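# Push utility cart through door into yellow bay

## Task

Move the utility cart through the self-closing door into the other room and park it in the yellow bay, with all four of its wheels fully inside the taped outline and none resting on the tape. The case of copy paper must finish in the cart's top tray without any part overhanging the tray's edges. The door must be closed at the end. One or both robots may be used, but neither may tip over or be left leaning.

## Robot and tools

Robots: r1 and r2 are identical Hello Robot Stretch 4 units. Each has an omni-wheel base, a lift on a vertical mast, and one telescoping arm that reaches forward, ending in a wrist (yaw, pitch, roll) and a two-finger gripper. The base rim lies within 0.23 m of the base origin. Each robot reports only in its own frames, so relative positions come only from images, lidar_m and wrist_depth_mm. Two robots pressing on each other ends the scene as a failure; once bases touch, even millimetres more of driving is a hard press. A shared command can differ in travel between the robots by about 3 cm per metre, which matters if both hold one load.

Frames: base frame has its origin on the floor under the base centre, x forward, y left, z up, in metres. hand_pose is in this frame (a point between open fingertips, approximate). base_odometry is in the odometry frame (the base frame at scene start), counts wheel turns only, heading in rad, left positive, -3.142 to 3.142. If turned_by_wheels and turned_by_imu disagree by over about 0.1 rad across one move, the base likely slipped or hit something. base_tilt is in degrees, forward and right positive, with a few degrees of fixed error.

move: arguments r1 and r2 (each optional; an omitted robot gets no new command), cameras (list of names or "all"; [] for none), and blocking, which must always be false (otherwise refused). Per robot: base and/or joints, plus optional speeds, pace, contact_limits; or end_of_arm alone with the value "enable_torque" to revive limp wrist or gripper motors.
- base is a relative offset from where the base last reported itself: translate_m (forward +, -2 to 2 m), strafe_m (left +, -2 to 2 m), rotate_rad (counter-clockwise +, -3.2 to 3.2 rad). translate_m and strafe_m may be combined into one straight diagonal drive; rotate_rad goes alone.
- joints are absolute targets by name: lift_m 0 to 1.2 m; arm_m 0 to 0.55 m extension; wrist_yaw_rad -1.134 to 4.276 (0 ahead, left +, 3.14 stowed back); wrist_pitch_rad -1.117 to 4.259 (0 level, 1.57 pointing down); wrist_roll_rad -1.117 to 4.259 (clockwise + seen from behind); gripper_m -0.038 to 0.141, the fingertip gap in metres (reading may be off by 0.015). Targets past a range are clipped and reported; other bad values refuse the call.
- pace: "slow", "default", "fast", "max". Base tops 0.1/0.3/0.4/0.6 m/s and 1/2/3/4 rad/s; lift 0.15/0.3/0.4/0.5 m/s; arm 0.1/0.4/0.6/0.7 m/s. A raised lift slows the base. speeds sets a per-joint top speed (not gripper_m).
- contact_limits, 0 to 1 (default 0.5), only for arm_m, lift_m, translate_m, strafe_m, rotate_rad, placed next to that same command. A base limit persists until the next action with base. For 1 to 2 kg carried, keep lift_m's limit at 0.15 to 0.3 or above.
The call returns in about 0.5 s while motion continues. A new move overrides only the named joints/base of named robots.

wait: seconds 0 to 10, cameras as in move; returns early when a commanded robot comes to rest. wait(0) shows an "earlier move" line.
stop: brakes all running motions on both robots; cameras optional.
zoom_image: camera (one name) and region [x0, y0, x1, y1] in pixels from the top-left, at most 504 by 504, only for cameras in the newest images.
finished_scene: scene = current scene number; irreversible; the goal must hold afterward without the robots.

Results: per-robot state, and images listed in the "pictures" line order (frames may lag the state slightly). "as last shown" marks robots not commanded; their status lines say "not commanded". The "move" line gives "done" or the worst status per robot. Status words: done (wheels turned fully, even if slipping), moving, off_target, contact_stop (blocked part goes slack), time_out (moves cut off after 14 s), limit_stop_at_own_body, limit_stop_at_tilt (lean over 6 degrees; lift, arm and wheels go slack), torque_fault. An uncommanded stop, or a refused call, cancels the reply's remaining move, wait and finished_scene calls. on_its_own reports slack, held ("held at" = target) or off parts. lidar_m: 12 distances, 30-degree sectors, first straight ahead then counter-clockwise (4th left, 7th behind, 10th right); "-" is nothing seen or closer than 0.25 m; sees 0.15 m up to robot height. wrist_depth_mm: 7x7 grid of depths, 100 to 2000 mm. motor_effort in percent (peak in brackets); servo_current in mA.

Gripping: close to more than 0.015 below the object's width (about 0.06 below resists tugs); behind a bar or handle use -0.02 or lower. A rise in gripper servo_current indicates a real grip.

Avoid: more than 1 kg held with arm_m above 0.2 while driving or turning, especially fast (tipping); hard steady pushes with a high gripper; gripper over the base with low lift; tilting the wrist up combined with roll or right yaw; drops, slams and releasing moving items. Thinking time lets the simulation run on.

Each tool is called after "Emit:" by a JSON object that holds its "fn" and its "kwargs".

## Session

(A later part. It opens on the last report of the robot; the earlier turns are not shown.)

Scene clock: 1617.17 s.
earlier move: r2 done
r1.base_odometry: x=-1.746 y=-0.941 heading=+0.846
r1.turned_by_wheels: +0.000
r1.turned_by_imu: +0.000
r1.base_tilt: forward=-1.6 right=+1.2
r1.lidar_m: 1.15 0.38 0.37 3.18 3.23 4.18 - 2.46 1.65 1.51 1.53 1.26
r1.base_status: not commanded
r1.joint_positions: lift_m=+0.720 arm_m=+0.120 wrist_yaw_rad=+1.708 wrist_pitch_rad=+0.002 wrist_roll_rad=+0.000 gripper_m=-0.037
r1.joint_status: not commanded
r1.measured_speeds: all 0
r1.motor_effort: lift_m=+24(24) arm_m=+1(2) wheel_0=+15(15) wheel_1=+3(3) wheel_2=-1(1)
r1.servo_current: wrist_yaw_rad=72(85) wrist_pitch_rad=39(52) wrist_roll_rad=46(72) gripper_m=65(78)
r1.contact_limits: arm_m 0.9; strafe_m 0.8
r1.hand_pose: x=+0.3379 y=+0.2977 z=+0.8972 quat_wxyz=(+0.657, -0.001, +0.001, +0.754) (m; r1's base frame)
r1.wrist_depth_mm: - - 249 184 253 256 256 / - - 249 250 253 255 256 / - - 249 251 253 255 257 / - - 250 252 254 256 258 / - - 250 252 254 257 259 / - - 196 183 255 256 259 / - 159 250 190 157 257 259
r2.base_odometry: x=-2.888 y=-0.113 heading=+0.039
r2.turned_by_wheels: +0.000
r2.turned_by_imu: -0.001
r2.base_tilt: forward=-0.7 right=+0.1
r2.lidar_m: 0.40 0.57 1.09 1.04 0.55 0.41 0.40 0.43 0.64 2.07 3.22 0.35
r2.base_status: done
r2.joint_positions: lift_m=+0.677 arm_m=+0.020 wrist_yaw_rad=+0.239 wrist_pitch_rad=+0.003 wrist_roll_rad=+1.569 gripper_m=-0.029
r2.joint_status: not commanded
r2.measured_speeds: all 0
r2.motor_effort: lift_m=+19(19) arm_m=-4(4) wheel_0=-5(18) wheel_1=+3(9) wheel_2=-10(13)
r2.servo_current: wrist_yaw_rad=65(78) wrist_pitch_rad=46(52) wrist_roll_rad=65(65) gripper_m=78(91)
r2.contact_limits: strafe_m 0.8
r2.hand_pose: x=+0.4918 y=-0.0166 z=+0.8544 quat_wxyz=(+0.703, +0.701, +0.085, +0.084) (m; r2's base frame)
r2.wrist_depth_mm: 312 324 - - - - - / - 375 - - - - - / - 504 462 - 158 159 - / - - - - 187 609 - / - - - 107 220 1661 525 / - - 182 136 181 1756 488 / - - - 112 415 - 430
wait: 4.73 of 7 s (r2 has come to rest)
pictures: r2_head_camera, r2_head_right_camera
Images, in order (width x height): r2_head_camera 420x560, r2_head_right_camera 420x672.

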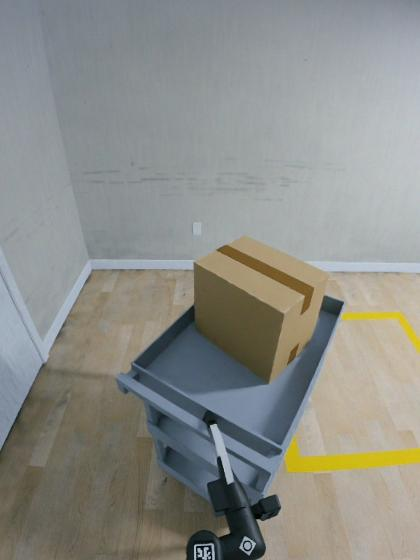

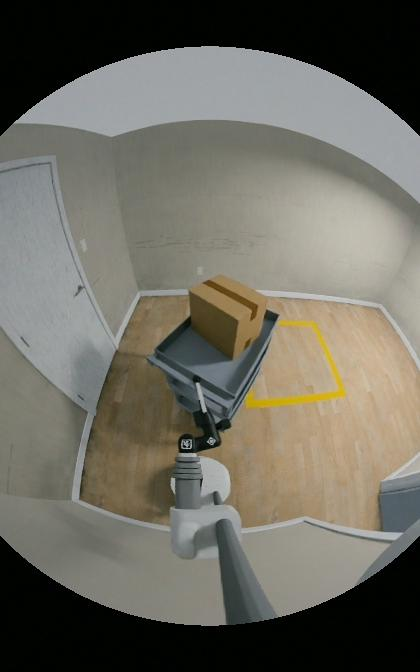

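Emit:
{"fn": "move", "kwargs": {"blocking": false, "r2": {"base":{"strafe_m":0.18,"translate_m":0.1},"pace":"slow","contact_limits":{"strafe_m":0.8}}, "cameras": []}}

Emit:
{"fn": "wait", "kwargs": {"seconds": 5, "cameras": []}}

Emit:
{"fn": "move", "kwargs": {"blocking": false, "r2": {"base":{"rotate_rad":-0.35},"pace":"slow"}, "cameras": []}}

Emit:
{"fn": "wait", "kwargs": {"seconds": 5, "cameras": ["r2_head_camera","r2_head_right_camera"]}}

Scene clock: 1647.00 s.
move: r2 moving
r1: as last shown
r1.lidar_m: 1.15 0.39 0.38 3.19 3.24 4.17 - 2.43 1.62 1.50 1.54 1.24
r1.motor_effort: lift_m=+24(24) arm_m=+1(1) wheel_0=+15(15) wheel_1=+3(3) wheel_2=-1(1)
r1.servo_current: wrist_yaw_rad=65(91) wrist_pitch_rad=46(46) wrist_roll_rad=52(59) gripper_m=65(78)
r1.contact_limits: arm_m 0.9; strafe_m 0.8
r1.wrist_depth_mm: - - 248 184 253 255 256 / - - 249 251 253 255 257 / - - 249 252 253 255 257 / - - 250 252 254 255 257 / - - 250 253 254 256 258 / - - 196 183 255 257 258 / - 159 251 190 157 258 258
r2.base_odometry: x=-2.882 y=-0.102 heading=+0.038
r2.turned_by_wheels: -0.001
r2.turned_by_imu: +0.000
r2.base_tilt: forward=-0.7 right=+0.1
r2.lidar_m: 0.44 0.56 1.07 1.04 0.57 0.42 0.40 0.43 0.62 2.12 3.17 0.36
r2.base_status: translate_m moving; strafe_m moving
r2.joint_positions: lift_m=+0.677 arm_m=+0.020 wrist_yaw_rad=+0.239 wrist_pitch_rad=+0.003 wrist_roll_rad=+1.569 gripper_m=-0.029
r2.joint_status: not commanded
r2.measured_speeds: translate_m=+0.023 strafe_m=+0.043 rotate_rad=-0.001 lift_m=+0.000 arm_m=+0.000 wrist_yaw_rad=+0.000 wrist_pitch_rad=+0.000 wrist_roll_rad=+0.000
r2.motor_effort: lift_m=+19(19) arm_m=-3(4) wheel_0=-8(11) wheel_1=+9(9) wheel_2=-12(13)
r2.servo_current: wrist_yaw_rad=59(78) wrist_pitch_rad=39(46) wrist_roll_rad=46(52) gripper_m=78(91)
r2.contact_limits: strafe_m 0.8
r2.hand_pose: x=+0.4918 y=-0.0166 z=+0.8544 quat_wxyz=(+0.703, +0.701, +0.085, +0.084) (m; r2's base frame)
r2.wrist_depth_mm: 312 324 - - - - - / - 375 - - - - - / - 508 480 - 157 156 - / - - - - 185 615 - / - - - 108 219 1661 517 / - - 181 141 181 1756 484 / - - - 112 424 - 424
pictures: none
No camera images: "cameras" was empty.

Scene clock: 1649.83 s.
earlier move: r2 done
r1.base_odometry: x=-1.746 y=-0.941 heading=+0.846
r1.turned_by_wheels: +0.000
r1.turned_by_imu: +0.000
r1.base_tilt: forward=-1.6 right=+1.3
r1.lidar_m: 1.16 0.37 0.35 3.15 3.23 4.20 - 2.43 1.63 1.50 1.54 1.26
r1.base_status: not commanded
r1.joint_positions: lift_m=+0.720 arm_m=+0.120 wrist_yaw_rad=+1.708 wrist_pitch_rad=+0.002 wrist_roll_rad=+0.000 gripper_m=-0.037
r1.joint_status: not commanded
r1.measured_speeds: all 0
r1.motor_effort: lift_m=+24(24) arm_m=+1(2) wheel_0=+15(15) wheel_1=+3(3) wheel_2=-1(1)
r1.servo_current: wrist_yaw_rad=59(91) wrist_pitch_rad=46(52) wrist_roll_rad=52(59) gripper_m=72(78)
r1.contact_limits: arm_m 0.9; strafe_m 0.8
r1.hand_pose: x=+0.3379 y=+0.2977 z=+0.8972 quat_wxyz=(+0.657, -0.001, +0.001, +0.754) (m; r1's base frame)
r1.wrist_depth_mm: - - 248 184 252 255 257 / - - 248 251 253 255 257 / - - 249 251 253 255 257 / - - 250 252 253 256 257 / - - 251 252 254 256 258 / - - 196 183 255 257 258 / - 159 250 190 157 258 258
r2.base_odometry: x=-2.795 y=+0.071 heading=+0.038
r2.turned_by_wheels: -0.001
r2.turned_by_imu: +0.000
r2.base_tilt: forward=-0.6 right=+0.1
r2.lidar_m: 0.40 1.17 0.90 0.87 0.68 0.50 0.47 0.52 0.77 2.47 3.09 0.36
r2.base_status: done
r2.joint_positions: lift_m=+0.677 arm_m=+0.020 wrist_yaw_rad=+0.237 wrist_pitch_rad=+0.003 wrist_roll_rad=+1.569 gripper_m=-0.029
r2.joint_status: not commanded
r2.measured_speeds: all 0
r2.motor_effort: lift_m=+19(19) arm_m=-4(4) wheel_0=-8(11) wheel_1=+2(10) wheel_2=-13(14)
r2.servo_current: wrist_yaw_rad=85(91) wrist_pitch_rad=39(52) wrist_roll_rad=59(59) gripper_m=85(91)
r2.contact_limits: strafe_m 0.8
r2.hand_pose: x=+0.4918 y=-0.0173 z=+0.8544 quat_wxyz=(+0.703, +0.702, +0.084, +0.083) (m; r2's base frame)
r2.wrist_depth_mm: - - - - - - - / - - - - - - - / - - - - - - - / - - - - - - - / - - - - - - - / - - - - - 449 1160 / - 127 - 112 - - 1255
wait: 2.83 of 5 s (r2 has come to rest)
pictures: none
No camera images: "cameras" was empty.

Scene clock: 1650.33 s.
move: r2 moving
r1: as last shown
r1.base_tilt: forward=-1.6 right=+1.2
r1.lidar_m: 1.15 0.36 0.35 3.17 3.27 4.18 - 2.44 1.62 1.51 1.54 1.26
r1.motor_effort: lift_m=+24(24) arm_m=+1(1) wheel_0=+14(15) wheel_1=+3(3) wheel_2=-1(1)
r1.servo_current: wrist_yaw_rad=65(78) wrist_pitch_rad=39(46) wrist_roll_rad=33(59) gripper_m=65(72)
r1.contact_limits: arm_m 0.9; strafe_m 0.8
r1.wrist_depth_mm: - - 248 184 253 254 256 / - - 249 252 253 256 257 / - - 250 251 254 256 257 / - - 250 252 254 256 258 / - - 250 253 255 256 258 / - - 196 183 254 256 258 / - 159 251 190 157 258 259
r2.base_odometry: x=-2.795 y=+0.071 heading=-0.085
r2.turned_by_wheels: -0.123
r2.turned_by_imu: -0.119
r2.base_tilt: forward=-0.7 right=+0.0
r2.lidar_m: 0.41 0.58 0.93 0.85 0.77 0.51 0.47 0.48 0.66 1.97 3.50 0.36
r2.base_status: rotate_rad moving
r2.joint_positions: lift_m=+0.677 arm_m=+0.020 wrist_yaw_rad=+0.250 wrist_pitch_rad=+0.003 wrist_roll_rad=+1.569 gripper_m=-0.029
r2.joint_status: not commanded
r2.measured_speeds: translate_m=+0.000 strafe_m=+0.000 rotate_rad=-0.475 lift_m=+0.000 arm_m=+0.000 wrist_yaw_rad=+0.091 wrist_pitch_rad=+0.000 wrist_roll_rad=+0.000
r2.motor_effort: lift_m=+19(19) arm_m=-3(4) wheel_0=+13(15) wheel_1=+7(9) wheel_2=+8(10)
r2.servo_current: wrist_yaw_rad=46(85) wrist_pitch_rad=39(46) wrist_roll_rad=52(52) gripper_m=78(85)
r2.hand_pose: x=+0.4920 y=-0.0132 z=+0.8544 quat_wxyz=(+0.702, +0.701, +0.089, +0.087) (m; r2's base frame)
r2.wrist_depth_mm: 310 315 - - - - - / - - - - - - - / - - - - - - - / - - - - - - - / - - - - - 1756 496 / - - 178 - 166 1537 473 / - - - 112 - - 1255
pictures: none
No camera images: "cameras" was empty.

Scene clock: 1651.37 s.
earlier move: r2 done
r1.base_odometry: x=-1.746 y=-0.941 heading=+0.846
r1.turned_by_wheels: +0.000
r1.turned_by_imu: +0.000
r1.base_tilt: forward=-1.6 right=+1.3
r1.lidar_m: 1.13 0.38 0.36 3.16 3.26 4.16 - 2.40 1.61 1.51 1.54 1.27
r1.base_status: not commanded
r1.joint_positions: lift_m=+0.720 arm_m=+0.120 wrist_yaw_rad=+1.708 wrist_pitch_rad=+0.002 wrist_roll_rad=+0.000 gripper_m=-0.037
r1.joint_status: not commanded
r1.measured_speeds: all 0
r1.motor_effort: lift_m=+24(24) arm_m=+1(2) wheel_0=+15(15) wheel_1=+3(3) wheel_2=-1(1)
r1.servo_current: wrist_yaw_rad=78(78) wrist_pitch_rad=39(52) wrist_roll_rad=46(65) gripper_m=72(72)
r1.contact_limits: arm_m 0.9; strafe_m 0.8
r1.hand_pose: x=+0.3379 y=+0.2977 z=+0.8972 quat_wxyz=(+0.657, -0.001, +0.001, +0.754) (m; r1's base frame)
r1.wrist_depth_mm: - - 248 183 252 255 256 / - - 249 251 253 255 257 / - - 248 252 254 256 257 / - - 250 253 254 256 258 / - - 251 252 254 256 258 / - - 196 183 255 256 258 / - 159 251 190 157 258 259
r2.base_odometry: x=-2.795 y=+0.071 heading=-0.311
r2.turned_by_wheels: -0.226
r2.turned_by_imu: -0.218
r2.base_tilt: forward=-0.7 right=+0.1
r2.lidar_m: 0.41 0.48 1.02 0.87 0.86 0.61 0.51 0.48 0.57 0.96 3.79 0.39
r2.base_status: done
r2.joint_positions: lift_m=+0.677 arm_m=+0.020 wrist_yaw_rad=+0.252 wrist_pitch_rad=+0.003 wrist_roll_rad=+1.569 gripper_m=-0.029
r2.joint_status: not commanded
r2.measured_speeds: all 0
r2.motor_effort: lift_m=+19(19) arm_m=-3(4) wheel_0=+3(20) wheel_1=+4(11) wheel_2=+7(10)
r2.servo_current: wrist_yaw_rad=52(104) wrist_pitch_rad=33(46) wrist_roll_rad=46(52) gripper_m=85(85)
r2.hand_pose: x=+0.4920 y=-0.0127 z=+0.8544 quat_wxyz=(+0.702, +0.701, +0.090, +0.088) (m; r2's base frame)
r2.wrist_depth_mm: - 445 439 - 153 - - / - 377 366 110 167 - - / - 427 415 114 181 - - / - - 484 128 200 - - / - - 580 142 223 1863 - / - - 185 161 181 1708 521 / - - - 112 - - 477
wait: 1.03 of 5 s (r2 has come to rest)
pictures: r2_head_camera, r2_head_right_camera
Images, in order (width x height): r2_head_camera 420x560, r2_head_right_camera 420x672.

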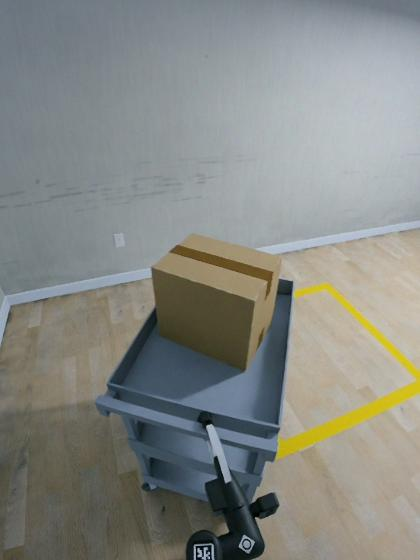

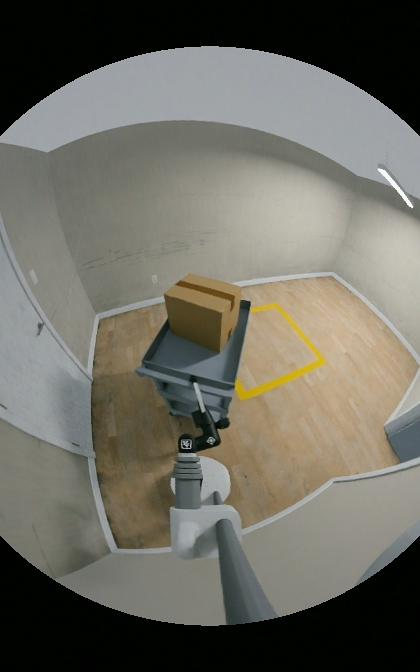

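Emit:
{"fn": "move", "kwargs": {"blocking": false, "r2": {"base":{"strafe_m":0.24,"translate_m":0.05},"pace":"slow","contact_limits":{"strafe_m":0.8}}, "cameras": []}}

Emit:
{"fn": "wait", "kwargs": {"seconds": 5, "cameras": []}}

Emit:
{"fn": "move", "kwargs": {"blocking": false, "r2": {"base":{"rotate_rad":-0.35},"pace":"slow"}, "cameras": []}}

Emit:
{"fn": "wait", "kwargs": {"seconds": 5, "cameras": ["r2_head_camera","r2_head_right_camera"]}}

Scene clock: 1657.30 s.
move: r2 moving
r1: as last shown
r1.lidar_m: 1.15 0.37 0.35 3.19 3.24 4.15 - 2.45 1.63 1.47 1.56 1.26
r1.motor_effort: lift_m=+24(24) arm_m=+2(2) wheel_0=+15(15) wheel_1=+3(3) wheel_2=-1(1)
r1.servo_current: wrist_yaw_rad=52(78) wrist_pitch_rad=39(46) wrist_roll_rad=39(65) gripper_m=72(78)
r1.contact_limits: arm_m 0.9; strafe_m 0.8
r1.wrist_depth_mm: - - 248 184 253 255 256 / - - 249 252 253 256 258 / - - 250 251 253 256 257 / - - 250 252 254 256 258 / - - 250 252 254 257 259 / - - 196 183 255 257 259 / - 159 250 189 157 258 259
r2.base_odometry: x=-2.789 y=+0.082 heading=-0.312
r2.turned_by_wheels: -0.001
r2.turned_by_imu: +0.000
r2.base_tilt: forward=-0.7 right=+0.1
r2.lidar_m: 0.45 0.48 1.01 0.86 0.84 0.59 0.48 0.49 0.58 0.99 3.83 0.40
r2.base_status: translate_m moving; strafe_m moving
r2.joint_positions: lift_m=+0.677 arm_m=+0.020 wrist_yaw_rad=+0.248 wrist_pitch_rad=+0.003 wrist_roll_rad=+1.569 gripper_m=-0.029
r2.joint_status: not commanded
r2.measured_speeds: translate_m=+0.010 strafe_m=+0.049 rotate_rad=-0.001 lift_m=+0.000 arm_m=+0.000 wrist_yaw_rad=-0.024 wrist_pitch_rad=+0.000 wrist_roll_rad=+0.000
r2.motor_effort: lift_m=+19(19) arm_m=-3(4) wheel_0=-6(11) wheel_1=+7(9) wheel_2=-8(8)
r2.servo_current: wrist_yaw_rad=46(52) wrist_pitch_rad=39(46) wrist_roll_rad=46(59) gripper_m=72(85)
r2.contact_limits: strafe_m 0.8
r2.hand_pose: x=+0.4919 y=-0.0140 z=+0.8544 quat_wxyz=(+0.702, +0.701, +0.088, +0.087) (m; r2's base frame)
r2.wrist_depth_mm: - 484 449 - 155 - - / - 375 366 112 168 - - / - 424 415 116 183 - - / - - 477 130 202 - - / - - 564 144 224 1921 - / - - 184 161 181 1661 521 / - - - 112 - - 480
pictures: none
No camera images: "cameras" was empty.

Scene clock: 1660.50 s.
earlier move: r2 done
r1.base_odometry: x=-1.746 y=-0.941 heading=+0.846
r1.turned_by_wheels: +0.000
r1.turned_by_imu: +0.000
r1.base_tilt: forward=-1.6 right=+1.3
r1.lidar_m: 1.16 0.38 0.38 3.19 3.23 4.16 - 2.41 1.62 1.51 1.56 1.26
r1.base_status: not commanded
r1.joint_positions: lift_m=+0.720 arm_m=+0.120 wrist_yaw_rad=+1.708 wrist_pitch_rad=+0.002 wrist_roll_rad=+0.000 gripper_m=-0.037
r1.joint_status: not commanded
r1.measured_speeds: all 0
r1.motor_effort: lift_m=+24(24) arm_m=+2(2) wheel_0=+14(15) wheel_1=+3(4) wheel_2=-1(1)
r1.servo_current: wrist_yaw_rad=52(85) wrist_pitch_rad=39(52) wrist_roll_rad=52(78) gripper_m=59(78)
r1.contact_limits: arm_m 0.9; strafe_m 0.8
r1.hand_pose: x=+0.3379 y=+0.2977 z=+0.8972 quat_wxyz=(+0.657, -0.001, +0.001, +0.754) (m; r1's base frame)
r1.wrist_depth_mm: - - 248 184 252 254 257 / - - 249 251 253 255 257 / - - 249 252 253 256 257 / - - 250 253 254 256 257 / - - 250 252 255 257 258 / - - 196 183 255 256 259 / - 159 250 190 156 258 259
r2.base_odometry: x=-2.673 y=+0.283 heading=-0.313
r2.turned_by_wheels: -0.001
r2.turned_by_imu: -0.002
r2.base_tilt: forward=-0.7 right=+0.0
r2.lidar_m: 0.45 0.56 0.79 0.63 0.65 0.72 0.62 0.60 0.68 1.18 4.02 0.35
r2.base_status: done
r2.joint_positions: lift_m=+0.677 arm_m=+0.020 wrist_yaw_rad=+0.242 wrist_pitch_rad=+0.003 wrist_roll_rad=+1.569 gripper_m=-0.029
r2.joint_status: not commanded
r2.measured_speeds: all 0
r2.motor_effort: lift_m=+19(19) arm_m=-3(4) wheel_0=-12(17) wheel_1=+0(10) wheel_2=-7(13)
r2.servo_current: wrist_yaw_rad=59(72) wrist_pitch_rad=46(52) wrist_roll_rad=52(59) gripper_m=85(91)
r2.contact_limits: strafe_m 0.8
r2.hand_pose: x=+0.4918 y=-0.0158 z=+0.8544 quat_wxyz=(+0.703, +0.701, +0.086, +0.084) (m; r2's base frame)
r2.wrist_depth_mm: 338 327 - - - - - / - 377 - - - - - / - 466 473 - 160 160 - / - - - - 190 621 - / - - - 108 224 1756 517 / - - 178 139 181 1708 484 / - - - 112 421 424 1118
wait: 3.20 of 5 s (r2 has come to rest)
pictures: none
No camera images: "cameras" was empty.

Scene clock: 1661.00 s.
move: r2 moving
r1: as last shown
r1.base_tilt: forward=-1.6 right=+1.2
r1.lidar_m: 1.16 0.37 0.37 3.19 3.22 4.16 - 2.40 1.63 1.51 1.54 1.22
r1.motor_effort: lift_m=+24(24) arm_m=+2(2) wheel_0=+15(15) wheel_1=+3(3) wheel_2=-1(1)
r1.servo_current: wrist_yaw_rad=72(72) wrist_pitch_rad=46(52) wrist_roll_rad=39(59) gripper_m=59(72)
r1.contact_limits: arm_m 0.9; strafe_m 0.8
r1.wrist_depth_mm: - - 248 183 253 255 257 / - - 248 251 254 255 257 / - - 250 252 253 256 256 / - - 249 252 254 255 258 / - - 250 252 254 256 258 / - - 196 183 255 257 258 / - 159 251 190 157 257 259
r2.base_odometry: x=-2.673 y=+0.283 heading=-0.435
r2.turned_by_wheels: -0.122
r2.turned_by_imu: -0.118
r2.base_tilt: forward=-0.7 right=+0.1
r2.lidar_m: 0.43 0.53 0.84 0.65 0.65 0.71 0.61 0.60 0.65 1.01 4.05 0.37
r2.base_status: rotate_rad moving
r2.joint_positions: lift_m=+0.677 arm_m=+0.020 wrist_yaw_rad=+0.259 wrist_pitch_rad=+0.003 wrist_roll_rad=+1.569 gripper_m=-0.029
r2.joint_status: not commanded
r2.measured_speeds: translate_m=+0.000 strafe_m=+0.001 rotate_rad=-0.480 lift_m=+0.000 arm_m=+0.000 wrist_yaw_rad=+0.035 wrist_pitch_rad=+0.000 wrist_roll_rad=+0.000
r2.motor_effort: lift_m=+19(19) arm_m=-4(4) wheel_0=+12(14) wheel_1=+11(11) wheel_2=+13(13)
r2.servo_current: wrist_yaw_rad=65(65) wrist_pitch_rad=39(46) wrist_roll_rad=52(52) gripper_m=91(91)
r2.hand_pose: x=+0.4921 y=-0.0106 z=+0.8544 quat_wxyz=(+0.702, +0.701, +0.092, +0.091) (m; r2's base frame)
r2.wrist_depth_mm: - 327 - - - - - / - 366 382 - 140 - - / - 455 442 - 155 160 - / - - 554 - 187 634 - / - - - 110 214 1756 535 / - - 180 136 181 1661 492 / - - - 112 407 - 421
pictures: none
No camera images: "cameras" was empty.

Scene clock: 1661.97 s.
earlier move: r2 done
r1.base_odometry: x=-1.746 y=-0.941 heading=+0.846
r1.turned_by_wheels: +0.000
r1.turned_by_imu: +0.000
r1.base_tilt: forward=-1.6 right=+1.2
r1.lidar_m: 1.15 0.38 0.37 3.19 3.22 4.20 - 2.46 1.61 1.51 1.55 1.27
r1.base_status: not commanded
r1.joint_positions: lift_m=+0.720 arm_m=+0.120 wrist_yaw_rad=+1.708 wrist_pitch_rad=+0.002 wrist_roll_rad=+0.000 gripper_m=-0.037
r1.joint_status: not commanded
r1.measured_speeds: all 0
r1.motor_effort: lift_m=+24(24) arm_m=+1(2) wheel_0=+14(15) wheel_1=+3(3) wheel_2=-1(1)
r1.servo_current: wrist_yaw_rad=59(72) wrist_pitch_rad=39(52) wrist_roll_rad=39(59) gripper_m=72(72)
r1.contact_limits: arm_m 0.9; strafe_m 0.8
r1.hand_pose: x=+0.3379 y=+0.2977 z=+0.8972 quat_wxyz=(+0.657, -0.001, +0.001, +0.754) (m; r1's base frame)
r1.wrist_depth_mm: - - 248 184 251 255 257 / - - 249 251 253 255 257 / - - 249 252 254 255 257 / - - 250 252 254 256 258 / - - 250 251 253 256 258 / - - 196 183 254 258 259 / - 159 250 190 157 258 259
r2.base_odometry: x=-2.674 y=+0.283 heading=-0.661
r2.turned_by_wheels: -0.226
r2.turned_by_imu: -0.219
r2.base_tilt: forward=-0.6 right=+0.0
r2.lidar_m: 0.38 0.44 1.07 0.68 0.66 0.67 0.67 0.59 0.60 0.80 2.21 0.43
r2.base_status: done
r2.joint_positions: lift_m=+0.677 arm_m=+0.020 wrist_yaw_rad=+0.252 wrist_pitch_rad=+0.003 wrist_roll_rad=+1.569 gripper_m=-0.029
r2.joint_status: not commanded
r2.measured_speeds: all 0
r2.motor_effort: lift_m=+19(19) arm_m=+4(4) wheel_0=+10(18) wheel_1=+6(11) wheel_2=+5(14)
r2.servo_current: wrist_yaw_rad=52(72) wrist_pitch_rad=46(46) wrist_roll_rad=33(65) gripper_m=85(91)
r2.hand_pose: x=+0.4920 y=-0.0129 z=+0.8544 quat_wxyz=(+0.702, +0.701, +0.090, +0.088) (m; r2's base frame)
r2.wrist_depth_mm: - - - 126 182 - - / - - 492 135 190 - - / - 407 407 142 200 - - / - 455 452 150 213 - - / - - 496 160 226 - - / - - 186 168 181 668 - / - - - 112 250 - 508
wait: 0.97 of 5 s (r2 has come to rest)
pictures: r2_head_camera, r2_head_right_camera
Images, in order (width x height): r2_head_camera 420x560, r2_head_right_camera 420x672.

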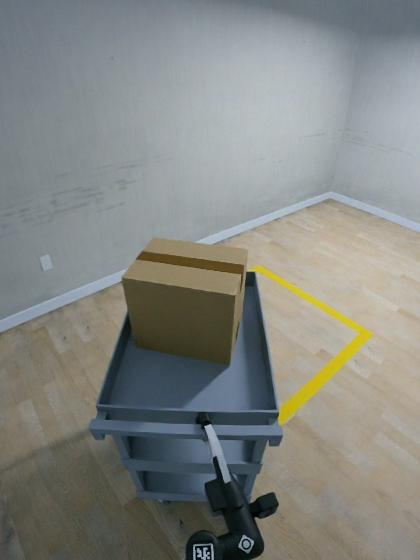

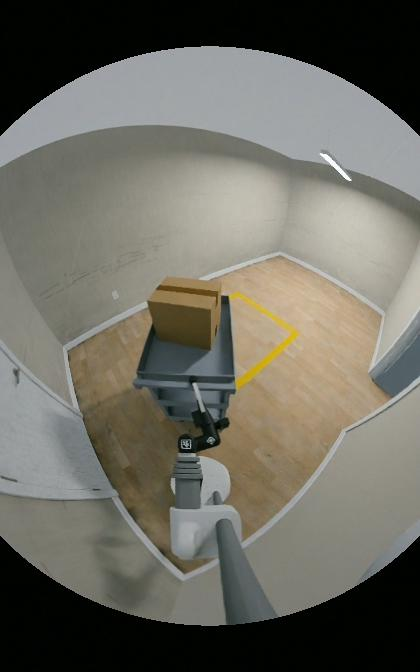

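Emit:
{"fn": "move", "kwargs": {"blocking": false, "r2": {"base":{"strafe_m":0.25,"translate_m":0.06},"pace":"slow","contact_limits":{"strafe_m":0.8}}, "cameras": []}}

Emit:
{"fn": "wait", "kwargs": {"seconds": 5, "cameras": []}}

Emit:
{"fn": "move", "kwargs": {"blocking": false, "r2": {"base":{"rotate_rad":-0.4},"pace":"slow"}, "cameras": []}}

Emit:
{"fn": "wait", "kwargs": {"seconds": 5, "cameras": ["r2_head_camera","r2_head_right_camera"]}}

Scene clock: 1677.30 s.
move: r2 moving
r1: as last shown
r1.lidar_m: 1.15 0.39 0.37 3.17 3.26 4.20 - 2.40 1.64 1.50 1.55 1.24
r1.motor_effort: lift_m=+24(24) arm_m=+2(2) wheel_0=+14(15) wheel_1=+3(3) wheel_2=-1(1)
r1.servo_current: wrist_yaw_rad=59(65) wrist_pitch_rad=39(46) wrist_roll_rad=46(52) gripper_m=72(72)
r1.contact_limits: arm_m 0.9; strafe_m 0.8
r1.wrist_depth_mm: - - 249 184 252 255 257 / - - 248 252 253 255 256 / - - 249 252 254 255 258 / - - 250 252 254 256 257 / - - 250 252 254 256 258 / - - 196 183 255 257 259 / - 159 250 190 157 257 259
r2.base_odometry: x=-2.664 y=+0.291 heading=-0.662
r2.turned_by_wheels: +0.000
r2.turned_by_imu: +0.000
r2.base_tilt: forward=-0.7 right=+0.1
r2.lidar_m: 0.42 0.44 1.03 0.68 0.65 0.65 0.68 0.61 0.61 0.79 2.21 0.44
r2.base_status: translate_m moving; strafe_m moving
r2.joint_positions: lift_m=+0.677 arm_m=+0.020 wrist_yaw_rad=+0.251 wrist_pitch_rad=+0.003 wrist_roll_rad=+1.569 gripper_m=-0.029
r2.joint_status: not commanded
r2.measured_speeds: translate_m=+0.012 strafe_m=+0.049 rotate_rad=-0.001 lift_m=+0.000 arm_m=+0.000 wrist_yaw_rad=-0.005 wrist_pitch_rad=+0.000 wrist_roll_rad=+0.000
r2.motor_effort: lift_m=+18(19) arm_m=+4(4) wheel_0=-6(10) wheel_1=+10(12) wheel_2=-10(11)
r2.servo_current: wrist_yaw_rad=46(52) wrist_pitch_rad=46(46) wrist_roll_rad=52(59) gripper_m=85(85)
r2.contact_limits: strafe_m 0.8
r2.hand_pose: x=+0.4920 y=-0.0129 z=+0.8544 quat_wxyz=(+0.702, +0.701, +0.090, +0.088) (m; r2's base frame)
r2.wrist_depth_mm: - - - 128 184 - - / - - 508 137 193 - - / - 407 407 144 203 - - / - 455 452 150 213 - - / - - 492 158 225 - - / - - 184 168 181 683 - / - - - 112 249 - 504
pictures: none
No camera images: "cameras" was empty.

Scene clock: 1680.60 s.
earlier move: r2 done
r1.base_odometry: x=-1.746 y=-0.941 heading=+0.846
r1.turned_by_wheels: +0.000
r1.turned_by_imu: +0.000
r1.base_tilt: forward=-1.6 right=+1.2
r1.lidar_m: 1.16 0.38 0.35 3.19 3.26 4.16 - 2.42 1.63 1.51 1.54 1.27
r1.base_status: not commanded
r1.joint_positions: lift_m=+0.720 arm_m=+0.120 wrist_yaw_rad=+1.708 wrist_pitch_rad=+0.002 wrist_roll_rad=+0.000 gripper_m=-0.037
r1.joint_status: not commanded
r1.measured_speeds: all 0
r1.motor_effort: lift_m=+24(24) arm_m=+2(2) wheel_0=+15(15) wheel_1=+3(3) wheel_2=+0(1)
r1.servo_current: wrist_yaw_rad=59(85) wrist_pitch_rad=39(46) wrist_roll_rad=46(72) gripper_m=65(78)
r1.contact_limits: arm_m 0.9; strafe_m 0.8
r1.hand_pose: x=+0.3379 y=+0.2977 z=+0.8972 quat_wxyz=(+0.657, -0.001, +0.001, +0.754) (m; r1's base frame)
r1.wrist_depth_mm: - - 248 184 253 254 256 / - - 249 251 252 255 257 / - - 250 251 254 256 257 / - - 251 252 255 256 258 / - - 250 252 254 257 258 / - - 196 183 254 257 259 / - 159 250 190 157 258 259
r2.base_odometry: x=-2.473 y=+0.444 heading=-0.662
r2.turned_by_wheels: +0.000
r2.turned_by_imu: -0.001
r2.base_tilt: forward=-0.7 right=+0.1
r2.lidar_m: 0.45 0.51 0.79 0.53 0.48 0.50 0.65 0.79 0.82 1.04 2.43 0.38
r2.base_status: done
r2.joint_positions: lift_m=+0.677 arm_m=+0.020 wrist_yaw_rad=+0.246 wrist_pitch_rad=+0.003 wrist_roll_rad=+1.569 gripper_m=-0.029
r2.joint_status: not commanded
r2.measured_speeds: all 0
r2.motor_effort: lift_m=+18(19) arm_m=+4(4) wheel_0=-7(14) wheel_1=+4(12) wheel_2=-7(13)
r2.servo_current: wrist_yaw_rad=59(59) wrist_pitch_rad=39(46) wrist_roll_rad=46(59) gripper_m=78(85)
r2.contact_limits: strafe_m 0.8
r2.hand_pose: x=+0.4919 y=-0.0145 z=+0.8544 quat_wxyz=(+0.702, +0.701, +0.088, +0.086) (m; r2's base frame)
r2.wrist_depth_mm: - 430 397 - 155 - - / - 366 362 112 168 - - / - 427 418 118 183 - - / - 496 484 132 202 - - / - - 554 144 224 1808 - / - - 180 162 181 1708 512 / - - - 112 - - 473
wait: 3.30 of 5 s (r2 has come to rest)
pictures: none
No camera images: "cameras" was empty.

Scene clock: 1681.10 s.
move: r2 moving
r1: as last shown
r1.lidar_m: 1.15 0.37 0.36 3.20 3.25 4.13 - 2.42 1.64 1.51 1.54 1.23
r1.motor_effort: lift_m=+24(24) arm_m=+2(2) wheel_0=+14(15) wheel_1=+3(3) wheel_2=-1(1)
r1.servo_current: wrist_yaw_rad=59(65) wrist_pitch_rad=39(46) wrist_roll_rad=33(65) gripper_m=65(78)
r1.contact_limits: arm_m 0.9; strafe_m 0.8
r1.wrist_depth_mm: - - 249 184 253 255 257 / - - 249 251 253 255 257 / - - 249 251 253 255 257 / - - 250 251 254 256 258 / - - 250 253 254 257 259 / - - 196 183 255 257 259 / - 159 251 190 156 257 260
r2.base_odometry: x=-2.473 y=+0.444 heading=-0.785
r2.turned_by_wheels: -0.123
r2.turned_by_imu: -0.119
r2.base_tilt: forward=-0.7 right=+0.1
r2.lidar_m: 0.41 0.47 0.93 0.53 0.46 0.49 0.58 0.78 0.78 0.97 2.43 0.41
r2.base_status: rotate_rad moving
r2.joint_positions: lift_m=+0.677 arm_m=+0.020 wrist_yaw_rad=+0.262 wrist_pitch_rad=+0.003 wrist_roll_rad=+1.569 gripper_m=-0.029
r2.joint_status: not commanded
r2.measured_speeds: translate_m=+0.000 strafe_m=+0.000 rotate_rad=-0.490 lift_m=+0.000 arm_m=+0.000 wrist_yaw_rad=+0.020 wrist_pitch_rad=+0.000 wrist_roll_rad=+0.000
r2.motor_effort: lift_m=+19(19) arm_m=+4(4) wheel_0=+17(17) wheel_1=+10(11) wheel_2=+12(12)
r2.servo_current: wrist_yaw_rad=59(59) wrist_pitch_rad=39(46) wrist_roll_rad=26(59) gripper_m=85(85)
r2.hand_pose: x=+0.4921 y=-0.0099 z=+0.8544 quat_wxyz=(+0.702, +0.700, +0.093, +0.091) (m; r2's base frame)
r2.wrist_depth_mm: - - 488 - 163 - - / - 387 379 118 175 - - / - 418 410 125 188 - - / - 488 462 137 204 - - / - 512 530 147 223 707 - / - - 181 162 181 1708 525 / - - - 112 - - 492
pictures: none
No camera images: "cameras" was empty.

Scene clock: 1682.13 s.
earlier move: r2 done
r1.base_odometry: x=-1.746 y=-0.941 heading=+0.846
r1.turned_by_wheels: +0.000
r1.turned_by_imu: +0.000
r1.base_tilt: forward=-1.6 right=+1.2
r1.lidar_m: 1.14 0.39 0.37 3.20 3.26 4.16 - 2.43 1.64 1.49 1.51 1.26
r1.base_status: not commanded
r1.joint_positions: lift_m=+0.720 arm_m=+0.120 wrist_yaw_rad=+1.708 wrist_pitch_rad=+0.002 wrist_roll_rad=+0.000 gripper_m=-0.037
r1.joint_status: not commanded
r1.measured_speeds: all 0
r1.motor_effort: lift_m=+24(24) arm_m=+2(2) wheel_0=+15(15) wheel_1=+3(3) wheel_2=-1(1)
r1.servo_current: wrist_yaw_rad=65(72) wrist_pitch_rad=46(46) wrist_roll_rad=39(65) gripper_m=72(78)
r1.contact_limits: arm_m 0.9; strafe_m 0.8
r1.hand_pose: x=+0.3379 y=+0.2977 z=+0.8972 quat_wxyz=(+0.657, -0.001, +0.001, +0.754) (m; r1's base frame)
r1.wrist_depth_mm: - - 248 184 253 254 257 / - - 249 251 254 255 256 / - - 249 251 253 256 256 / - - 249 252 253 256 258 / - - 251 253 254 256 258 / - - 196 183 255 256 259 / - 159 250 189 157 257 259
r2.base_odometry: x=-2.473 y=+0.444 heading=-1.060
r2.turned_by_wheels: -0.275
r2.turned_by_imu: -0.267
r2.base_tilt: forward=-0.7 right=+0.1
r2.lidar_m: 0.39 0.40 1.94 0.65 0.49 0.47 0.52 0.74 0.78 0.87 1.17 0.48
r2.base_status: done
r2.joint_positions: lift_m=+0.677 arm_m=+0.020 wrist_yaw_rad=+0.259 wrist_pitch_rad=+0.003 wrist_roll_rad=+1.569 gripper_m=-0.029
r2.joint_status: not commanded
r2.measured_speeds: all 0
r2.motor_effort: lift_m=+19(19) arm_m=+4(4) wheel_0=+10(17) wheel_1=+4(11) wheel_2=+11(14)
r2.servo_current: wrist_yaw_rad=65(78) wrist_pitch_rad=39(46) wrist_roll_rad=46(59) gripper_m=85(85)
r2.hand_pose: x=+0.4920 y=-0.0107 z=+0.8544 quat_wxyz=(+0.702, +0.701, +0.092, +0.090) (m; r2's base frame)
r2.wrist_depth_mm: - - - 173 232 237 237 / - - - 174 232 1661 1205 / - - - 173 233 - - / - 539 442 173 233 - - / - 459 452 174 234 - - / - 477 186 174 181 - - / - 140 488 112 234 - -
wait: 1.03 of 5 s (r2 has come to rest)
pictures: r2_head_camera, r2_head_right_camera
Images, in order (width x height): r2_head_camera 420x560, r2_head_right_camera 420x672.

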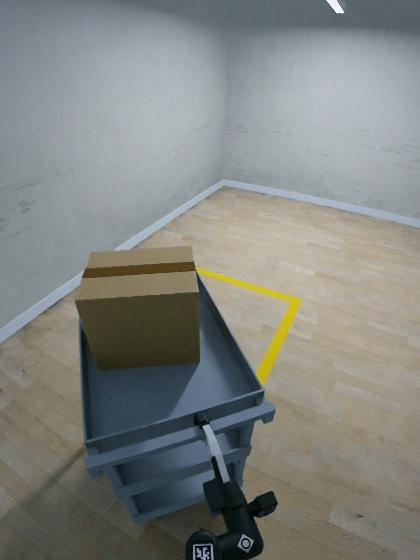

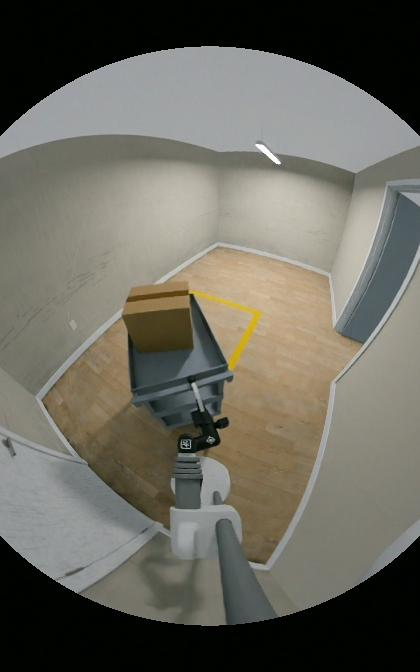

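Emit:
{"fn": "move", "kwargs": {"blocking": false, "r2": {"base":{"strafe_m":0.13,"translate_m":0.05},"pace":"slow","contact_limits":{"strafe_m":0.8}}, "cameras": []}}

Emit:
{"fn": "wait", "kwargs": {"seconds": 5, "cameras": []}}

Emit:
{"fn": "move", "kwargs": {"blocking": false, "r2": {"base":{"translate_m":0.4},"pace":"slow","contact_limits":{"translate_m":0.8}}, "cameras": []}}

Emit:
{"fn": "wait", "kwargs": {"seconds": 7, "cameras": ["r2_head_camera","r2_head_right_camera"]}}

Scene clock: 1689.17 s.
move: r2 moving
r1: as last shown
r1.base_tilt: forward=-1.6 right=+1.3
r1.lidar_m: 1.15 0.41 0.37 3.19 3.24 4.17 - 2.45 1.64 1.50 1.55 1.25
r1.motor_effort: lift_m=+24(24) arm_m=+2(2) wheel_0=+14(15) wheel_1=+3(3) wheel_2=-1(1)
r1.servo_current: wrist_yaw_rad=59(78) wrist_pitch_rad=46(46) wrist_roll_rad=33(59) gripper_m=65(72)
r1.contact_limits: arm_m 0.9; strafe_m 0.8
r1.wrist_depth_mm: - - 249 184 252 255 256 / - - 249 251 253 255 257 / - - 250 251 253 256 257 / - - 250 252 254 256 258 / - - 250 252 254 256 259 / - - 196 183 255 257 259 / - 159 250 190 156 258 260
r2.base_odometry: x=-2.461 y=+0.446 heading=-1.060
r2.turned_by_wheels: +0.000
r2.turned_by_imu: +0.000
r2.base_tilt: forward=-0.7 right=+0.1
r2.lidar_m: 0.38 0.38 1.94 0.70 0.50 0.45 0.50 0.72 0.80 0.85 1.17 0.50
r2.base_status: translate_m moving; strafe_m moving
r2.joint_positions: lift_m=+0.677 arm_m=+0.020 wrist_yaw_rad=+0.253 wrist_pitch_rad=+0.003 wrist_roll_rad=+1.569 gripper_m=-0.029
r2.joint_status: not commanded
r2.measured_speeds: translate_m=+0.017 strafe_m=+0.046 rotate_rad=-0.002 lift_m=+0.000 arm_m=+0.000 wrist_yaw_rad=-0.019 wrist_pitch_rad=+0.000 wrist_roll_rad=+0.000
r2.motor_effort: lift_m=+19(19) arm_m=+4(4) wheel_0=-4(11) wheel_1=+11(11) wheel_2=-9(9)
r2.servo_current: wrist_yaw_rad=39(65) wrist_pitch_rad=39(46) wrist_roll_rad=46(52) gripper_m=78(85)
r2.contact_limits: strafe_m 0.8
r2.hand_pose: x=+0.4920 y=-0.0124 z=+0.8544 quat_wxyz=(+0.702, +0.701, +0.090, +0.088) (m; r2's base frame)
r2.wrist_depth_mm: - - - 176 236 241 242 / - - - 175 236 1661 1205 / - - - 175 235 - - / - - 439 174 234 - - / - 455 449 174 233 - - / - 469 186 173 182 - - / - 141 480 112 233 - -
pictures: none
No camera images: "cameras" was empty.

Scene clock: 1691.33 s.
earlier move: r2 done
r1.base_odometry: x=-1.746 y=-0.941 heading=+0.846
r1.turned_by_wheels: +0.000
r1.turned_by_imu: +0.000
r1.base_tilt: forward=-1.6 right=+1.3
r1.lidar_m: 1.14 0.37 0.36 3.17 3.27 4.16 - 2.44 1.65 1.50 1.55 1.28
r1.base_status: not commanded
r1.joint_positions: lift_m=+0.720 arm_m=+0.120 wrist_yaw_rad=+1.708 wrist_pitch_rad=+0.002 wrist_roll_rad=+0.000 gripper_m=-0.037
r1.joint_status: not commanded
r1.measured_speeds: all 0
r1.motor_effort: lift_m=+24(24) arm_m=+2(2) wheel_0=+14(15) wheel_1=+3(4) wheel_2=-1(1)
r1.servo_current: wrist_yaw_rad=65(85) wrist_pitch_rad=39(46) wrist_roll_rad=65(72) gripper_m=72(78)
r1.contact_limits: arm_m 0.9; strafe_m 0.8
r1.hand_pose: x=+0.3379 y=+0.2977 z=+0.8972 quat_wxyz=(+0.657, -0.001, +0.001, +0.754) (m; r1's base frame)
r1.wrist_depth_mm: - - 249 184 252 255 257 / - - 249 251 253 255 257 / - - 248 252 253 255 257 / - - 249 253 254 256 258 / - - 250 252 254 257 258 / - - 196 183 255 258 258 / - 159 250 190 156 258 259
r2.base_odometry: x=-2.335 y=+0.463 heading=-1.061
r2.turned_by_wheels: +0.000
r2.turned_by_imu: -0.001
r2.base_tilt: forward=-0.7 right=+0.1
r2.lidar_m: 0.39 0.36 1.79 0.65 0.48 0.43 0.49 0.68 0.92 0.98 1.37 0.44
r2.base_status: done
r2.joint_positions: lift_m=+0.677 arm_m=+0.020 wrist_yaw_rad=+0.241 wrist_pitch_rad=+0.003 wrist_roll_rad=+1.569 gripper_m=-0.029
r2.joint_status: not commanded
r2.measured_speeds: all 0
r2.motor_effort: lift_m=+19(19) arm_m=+4(4) wheel_0=-8(16) wheel_1=+4(11) wheel_2=-7(16)
r2.servo_current: wrist_yaw_rad=72(78) wrist_pitch_rad=39(52) wrist_roll_rad=46(59) gripper_m=85(91)
r2.contact_limits: strafe_m 0.8
r2.hand_pose: x=+0.4918 y=-0.0161 z=+0.8544 quat_wxyz=(+0.703, +0.701, +0.086, +0.084) (m; r2's base frame)
r2.wrist_depth_mm: - - - 171 231 236 236 / - - - 171 230 1756 1281 / - - - 171 231 - - / - 496 436 172 232 - - / - 459 452 172 231 - - / - 466 184 172 181 - - / - - 492 112 232 - -
wait: 2.17 of 5 s (r2 has come to rest)
pictures: none
No camera images: "cameras" was empty.

Scene clock: 1691.83 s.
move: r2 moving
r1: as last shown
r1.lidar_m: 1.15 0.38 0.36 3.19 3.26 4.19 - 2.43 1.68 1.52 1.55 1.22
r1.motor_effort: lift_m=+24(24) arm_m=+2(2) wheel_0=+14(15) wheel_1=+3(3) wheel_2=-1(1)
r1.servo_current: wrist_yaw_rad=72(85) wrist_pitch_rad=46(52) wrist_roll_rad=39(65) gripper_m=59(72)
r1.contact_limits: arm_m 0.9; strafe_m 0.8
r1.wrist_depth_mm: - - 248 184 252 254 256 / - - 249 251 253 256 257 / - - 250 251 254 256 257 / - - 250 252 254 256 258 / - - 250 253 255 257 258 / - - 196 183 254 257 258 / - 159 250 190 157 257 259
r2.base_odometry: x=-2.329 y=+0.453 heading=-1.061
r2.turned_by_wheels: +0.000
r2.turned_by_imu: +0.000
r2.base_tilt: forward=-0.7 right=+0.0
r2.lidar_m: 0.39 0.39 1.80 0.67 0.48 0.45 0.52 0.74 0.91 1.01 1.37 0.47
r2.base_status: translate_m moving
r2.joint_positions: lift_m=+0.677 arm_m=+0.020 wrist_yaw_rad=+0.242 wrist_pitch_rad=+0.003 wrist_roll_rad=+1.569 gripper_m=-0.029
r2.joint_status: not commanded
r2.measured_speeds: translate_m=+0.050 strafe_m=+0.001 rotate_rad=+0.004 lift_m=+0.000 arm_m=+0.000 wrist_yaw_rad=+0.019 wrist_pitch_rad=+0.000 wrist_roll_rad=+0.000
r2.motor_effort: lift_m=+19(19) arm_m=+4(4) wheel_0=+8(8) wheel_1=+8(8) wheel_2=-16(16)
r2.servo_current: wrist_yaw_rad=59(72) wrist_pitch_rad=39(39) wrist_roll_rad=52(52) gripper_m=78(85)
r2.contact_limits: translate_m 0.8
r2.hand_pose: x=+0.4918 y=-0.0159 z=+0.8544 quat_wxyz=(+0.703, +0.701, +0.086, +0.084) (m; r2's base frame)
r2.wrist_depth_mm: - - - 170 229 235 235 / - - - 170 231 1808 1281 / - - - 171 230 - - / - 439 436 172 230 - - / - 459 449 171 232 - - / - 466 185 171 181 - - / - 126 488 112 231 - -
pictures: none
No camera images: "cameras" was empty.

Scene clock: 1696.60 s.
earlier move: r2 done
r1.base_odometry: x=-1.746 y=-0.941 heading=+0.846
r1.turned_by_wheels: +0.000
r1.turned_by_imu: +0.000
r1.base_tilt: forward=-1.6 right=+1.3
r1.lidar_m: 1.15 0.38 0.36 3.18 3.25 4.17 - 2.42 1.64 1.51 1.55 1.25
r1.base_status: not commanded
r1.joint_positions: lift_m=+0.720 arm_m=+0.120 wrist_yaw_rad=+1.708 wrist_pitch_rad=+0.002 wrist_roll_rad=+0.000 gripper_m=-0.037
r1.joint_status: not commanded
r1.measured_speeds: all 0
r1.motor_effort: lift_m=+24(24) arm_m=+2(2) wheel_0=+15(15) wheel_1=+3(4) wheel_2=-1(1)
r1.servo_current: wrist_yaw_rad=65(85) wrist_pitch_rad=39(52) wrist_roll_rad=39(72) gripper_m=59(78)
r1.contact_limits: arm_m 0.9; strafe_m 0.8
r1.hand_pose: x=+0.3379 y=+0.2977 z=+0.8972 quat_wxyz=(+0.657, -0.001, +0.001, +0.754) (m; r1's base frame)
r1.wrist_depth_mm: - - 248 184 253 255 257 / - - 249 251 253 256 257 / - - 249 251 253 256 257 / - - 249 252 253 255 258 / - - 250 252 255 256 258 / - - 196 183 255 256 259 / - 159 250 189 156 257 259
r2.base_odometry: x=-2.140 y=+0.115 heading=-1.060
r2.turned_by_wheels: +0.001
r2.turned_by_imu: +0.004
r2.base_tilt: forward=-0.6 right=+0.1
r2.lidar_m: 0.33 0.29 1.60 1.15 0.82 0.78 0.84 1.19 1.13 1.18 2.31 0.53
r2.base_status: done
r2.joint_positions: lift_m=+0.677 arm_m=+0.020 wrist_yaw_rad=+0.253 wrist_pitch_rad=+0.003 wrist_roll_rad=+1.569 gripper_m=-0.029
r2.joint_status: not commanded
r2.measured_speeds: all 0
r2.motor_effort: lift_m=+19(19) arm_m=+4(5) wheel_0=+7(14) wheel_1=+7(9) wheel_2=-5(16)
r2.servo_current: wrist_yaw_rad=59(72) wrist_pitch_rad=46(46) wrist_roll_rad=39(65) gripper_m=85(91)
r2.contact_limits: translate_m 0.8
r2.hand_pose: x=+0.4920 y=-0.0123 z=+0.8544 quat_wxyz=(+0.702, +0.701, +0.090, +0.088) (m; r2's base frame)
r2.wrist_depth_mm: - - - 239 - 1756 1205 / - - - 252 291 298 298 / - - - 266 276 1708 1255 / - - - 254 256 1921 - / - - 559 182 240 - - / - 430 185 173 181 - - / - 149 418 112 216 - -
wait: 4.77 of 7 s (r2 has come to rest)
pictures: r2_head_camera, r2_head_right_camera
Images, in order (width x height): r2_head_camera 420x560, r2_head_right_camera 420x672.

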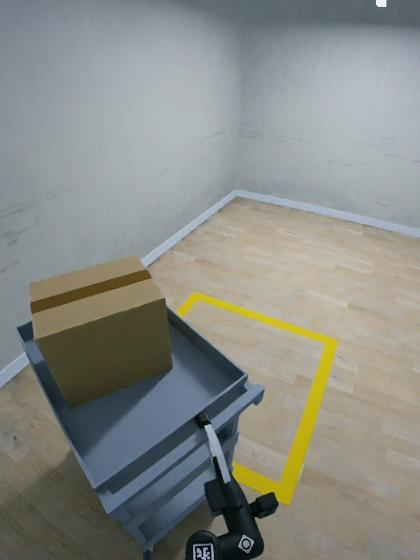

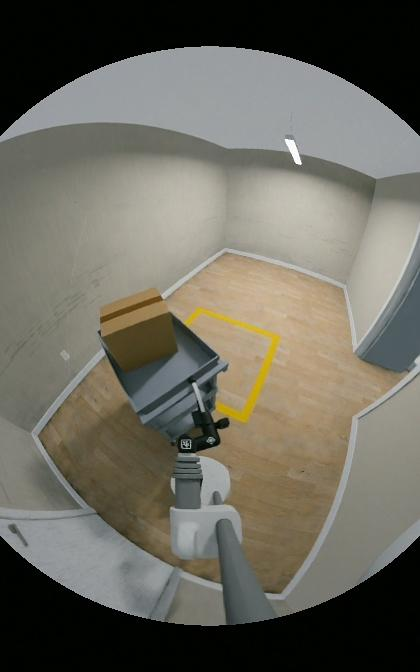

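Emit:
{"fn": "move", "kwargs": {"blocking": false, "r2": {"joints":{"gripper_m":0.06}}, "cameras": []}}

Emit:
{"fn": "wait", "kwargs": {"seconds": 3, "cameras": []}}

Emit:
{"fn": "move", "kwargs": {"blocking": false, "r2": {"base":{"strafe_m":0.105,"translate_m":-0.06},"pace":"slow","contact_limits":{"strafe_m":0.5}}, "cameras": []}}

Emit:
{"fn": "wait", "kwargs": {"seconds": 5, "cameras": ["r2_head_camera"]}}

Scene clock: 1708.50 s.
move: r2 moving
r1: as last shown
r1.lidar_m: 1.15 0.38 0.36 3.16 3.25 4.16 - 2.42 1.63 1.50 1.54 1.25
r1.motor_effort: lift_m=+24(24) arm_m=+2(2) wheel_0=+14(15) wheel_1=+3(3) wheel_2=-1(1)
r1.servo_current: wrist_yaw_rad=52(72) wrist_pitch_rad=39(46) wrist_roll_rad=46(65) gripper_m=72(72)
r1.contact_limits: arm_m 0.9; strafe_m 0.8
r1.wrist_depth_mm: - - 248 184 252 255 256 / - - 249 251 253 254 257 / - - 249 251 253 255 258 / - - 250 252 255 256 258 / - - 250 252 255 256 258 / - - 196 183 255 257 259 / - 159 250 190 156 258 258
r2.base_odometry: x=-2.140 y=+0.115 heading=-1.060
r2.turned_by_wheels: +0.000
r2.turned_by_imu: +0.000
r2.base_tilt: forward=-0.7 right=+0.1
r2.lidar_m: 0.33 0.28 1.58 1.17 0.83 0.77 0.83 1.17 1.13 1.20 2.27 0.55
r2.base_status: not commanded
r2.joint_positions: lift_m=+0.677 arm_m=+0.020 wrist_yaw_rad=+0.253 wrist_pitch_rad=+0.003 wrist_roll_rad=+1.569 gripper_m=-0.003
r2.joint_status: gripper_m moving
r2.measured_speeds: all 0
r2.motor_effort: lift_m=+19(19) arm_m=+4(4) wheel_0=+6(7) wheel_1=+6(7) wheel_2=-6(6)
r2.servo_current: wrist_yaw_rad=46(52) wrist_pitch_rad=39(46) wrist_roll_rad=52(59) gripper_m=98(98)
r2.contact_limits: translate_m 0.8
r2.hand_pose: x=+0.4920 y=-0.0123 z=+0.8544 quat_wxyz=(+0.702, +0.701, +0.090, +0.088) (m; r2's base frame)
r2.wrist_depth_mm: - - - 246 - 1808 1205 / - - - 256 301 304 304 / - - - 270 281 1708 1255 / - - - 254 259 1983 - / - - - 186 244 - - / - 436 189 176 185 - - / - 143 424 112 219 - -
pictures: none
No camera images: "cameras" was empty.

Scene clock: 1709.60 s.
earlier move: r2 done
r1.base_odometry: x=-1.746 y=-0.941 heading=+0.846
r1.turned_by_wheels: +0.000
r1.turned_by_imu: +0.000
r1.base_tilt: forward=-1.6 right=+1.2
r1.lidar_m: 1.15 0.37 0.37 3.18 3.27 4.15 - 2.43 1.66 1.51 1.54 1.26
r1.base_status: not commanded
r1.joint_positions: lift_m=+0.720 arm_m=+0.120 wrist_yaw_rad=+1.708 wrist_pitch_rad=+0.002 wrist_roll_rad=+0.000 gripper_m=-0.037
r1.joint_status: not commanded
r1.measured_speeds: all 0
r1.motor_effort: lift_m=+24(24) arm_m=+2(2) wheel_0=+15(15) wheel_1=+3(3) wheel_2=-1(1)
r1.servo_current: wrist_yaw_rad=39(85) wrist_pitch_rad=39(52) wrist_roll_rad=39(72) gripper_m=65(78)
r1.contact_limits: arm_m 0.9; strafe_m 0.8
r1.hand_pose: x=+0.3379 y=+0.2977 z=+0.8972 quat_wxyz=(+0.657, -0.001, +0.001, +0.754) (m; r1's base frame)
r1.wrist_depth_mm: - - 248 184 252 254 256 / - - 249 251 253 255 256 / - - 249 252 254 255 257 / - - 249 252 254 256 257 / - - 250 252 254 257 258 / - - 197 183 255 256 259 / - 158 252 190 157 257 259
r2.base_odometry: x=-2.140 y=+0.115 heading=-1.060
r2.turned_by_wheels: +0.000
r2.turned_by_imu: +0.000
r2.base_tilt: forward=-0.6 right=+0.0
r2.lidar_m: 0.37 0.30 1.59 1.18 0.84 0.79 0.83 1.19 1.12 1.20 2.29 0.56
r2.base_status: not commanded
r2.joint_positions: lift_m=+0.677 arm_m=+0.020 wrist_yaw_rad=+0.253 wrist_pitch_rad=+0.003 wrist_roll_rad=+1.569 gripper_m=+0.060
r2.joint_status: all done
r2.measured_speeds: all 0
r2.motor_effort: lift_m=+19(19) arm_m=+4(4) wheel_0=+5(7) wheel_1=+6(7) wheel_2=-6(6)
r2.servo_current: wrist_yaw_rad=52(59) wrist_pitch_rad=46(46) wrist_roll_rad=46(65) gripper_m=46(124)
r2.contact_limits: translate_m 0.8
r2.hand_pose: x=+0.4920 y=-0.0123 z=+0.8544 quat_wxyz=(+0.702, +0.701, +0.090, +0.088) (m; r2's base frame)
r2.wrist_depth_mm: - - - - - 1756 1229 / - - - 259 310 1576 1182 / - - - 279 291 1661 1229 / - - - 208 270 - - / - - - 195 252 - - / - 442 193 182 231 - - / - 135 - 112 221 - -
wait: 1.10 of 3 s (r2 has come to rest)
pictures: none
No camera images: "cameras" was empty.

Scene clock: 1710.10 s.
move: r2 moving
r1: as last shown
r1.lidar_m: 1.14 0.39 0.36 3.19 3.24 4.18 - 2.43 1.64 1.51 1.55 1.24
r1.servo_current: wrist_yaw_rad=65(78) wrist_pitch_rad=46(46) wrist_roll_rad=52(65) gripper_m=72(78)
r1.contact_limits: arm_m 0.9; strafe_m 0.8
r1.wrist_depth_mm: - - 249 184 252 254 257 / - - 249 252 253 255 257 / - - 249 251 253 255 257 / - - 250 251 254 256 258 / - - 250 252 254 256 258 / - - 195 184 255 257 259 / - 159 250 190 157 258 259
r2.base_odometry: x=-2.133 y=+0.125 heading=-1.060
r2.turned_by_wheels: +0.000
r2.turned_by_imu: +0.000
r2.base_tilt: forward=-0.7 right=+0.0
r2.lidar_m: 0.35 0.30 1.59 1.13 0.81 0.78 0.82 1.17 1.12 1.21 2.30 0.55
r2.base_status: translate_m moving; strafe_m moving
r2.joint_positions: lift_m=+0.677 arm_m=+0.020 wrist_yaw_rad=+0.250 wrist_pitch_rad=+0.003 wrist_roll_rad=+1.569 gripper_m=+0.060
r2.joint_status: not commanded
r2.measured_speeds: translate_m=-0.023 strafe_m=+0.042 rotate_rad=-0.001 lift_m=+0.000 arm_m=+0.000 wrist_yaw_rad=-0.008 wrist_pitch_rad=+0.000 wrist_roll_rad=+0.000
r2.motor_effort: lift_m=+19(19) arm_m=+4(4) wheel_0=-10(10) wheel_1=+5(8) wheel_2=+5(6)
r2.servo_current: wrist_yaw_rad=39(59) wrist_pitch_rad=39(46) wrist_roll_rad=46(59) gripper_m=46(59)
r2.contact_limits: strafe_m 0.5
r2.hand_pose: x=+0.4919 y=-0.0134 z=+0.8544 quat_wxyz=(+0.702, +0.701, +0.089, +0.087) (m; r2's base frame)
r2.wrist_depth_mm: - - - - - 1708 1205 / - - - 277 317 1537 1118 / - - - 285 301 1618 1281 / - - - 210 278 1921 - / - - - 196 255 - - / - 442 195 182 193 - - / - 148 430 112 229 - -
pictures: none
No camera images: "cameras" was empty.

Scene clock: 1712.10 s.
earlier move: r2 done
r1.base_odometry: x=-1.746 y=-0.941 heading=+0.846
r1.turned_by_wheels: +0.000
r1.turned_by_imu: +0.000
r1.base_tilt: forward=-1.6 right=+1.3
r1.lidar_m: 1.13 0.37 0.37 3.17 3.25 4.18 - 2.42 1.64 1.51 1.53 1.25
r1.base_status: not commanded
r1.joint_positions: lift_m=+0.720 arm_m=+0.120 wrist_yaw_rad=+1.708 wrist_pitch_rad=+0.002 wrist_roll_rad=+0.000 gripper_m=-0.037
r1.joint_status: not commanded
r1.measured_speeds: all 0
r1.motor_effort: lift_m=+24(24) arm_m=+2(2) wheel_0=+15(15) wheel_1=+3(3) wheel_2=-1(1)
r1.servo_current: wrist_yaw_rad=78(78) wrist_pitch_rad=46(46) wrist_roll_rad=46(65) gripper_m=65(78)
r1.contact_limits: arm_m 0.9; strafe_m 0.8
r1.hand_pose: x=+0.3379 y=+0.2977 z=+0.8972 quat_wxyz=(+0.657, -0.001, +0.001, +0.754) (m; r1's base frame)
r1.wrist_depth_mm: - - 249 184 252 255 256 / - - 248 251 254 255 257 / - - 249 251 253 255 257 / - - 249 252 254 256 258 / - - 249 252 255 256 258 / - - 196 183 254 257 259 / - 159 250 190 156 257 259
r2.base_odometry: x=-2.078 y=+0.218 heading=-1.061
r2.turned_by_wheels: +0.000
r2.turned_by_imu: -0.001
r2.base_tilt: forward=-0.6 right=+0.1
r2.lidar_m: 0.35 0.37 1.53 1.03 0.72 0.68 0.73 1.07 1.18 1.21 2.41 0.53
r2.base_status: done
r2.joint_positions: lift_m=+0.677 arm_m=+0.020 wrist_yaw_rad=+0.242 wrist_pitch_rad=+0.003 wrist_roll_rad=+1.569 gripper_m=+0.060
r2.joint_status: not commanded
r2.measured_speeds: all 0
r2.motor_effort: lift_m=+19(19) arm_m=+4(5) wheel_0=-9(16) wheel_1=+4(8) wheel_2=+2(7)
r2.servo_current: wrist_yaw_rad=72(72) wrist_pitch_rad=46(46) wrist_roll_rad=52(65) gripper_m=52(59)
r2.contact_limits: strafe_m 0.5
r2.hand_pose: x=+0.4918 y=-0.0159 z=+0.8544 quat_wxyz=(+0.703, +0.701, +0.086, +0.084) (m; r2's base frame)
r2.wrist_depth_mm: - - - 336 364 375 370 / - - - 314 - 1756 - / - - - 286 304 1921 - / - - 492 209 276 - - / - 477 473 195 254 - - / - 462 193 179 193 - - / - 136 445 112 225 - -
wait: 2.00 of 5 s (r2 has come to rest)
pictures: r2_head_camera
Images, in order (width x height): r2_head_camera 420x560.

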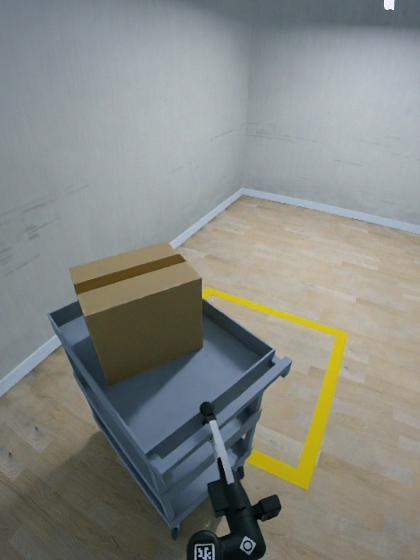

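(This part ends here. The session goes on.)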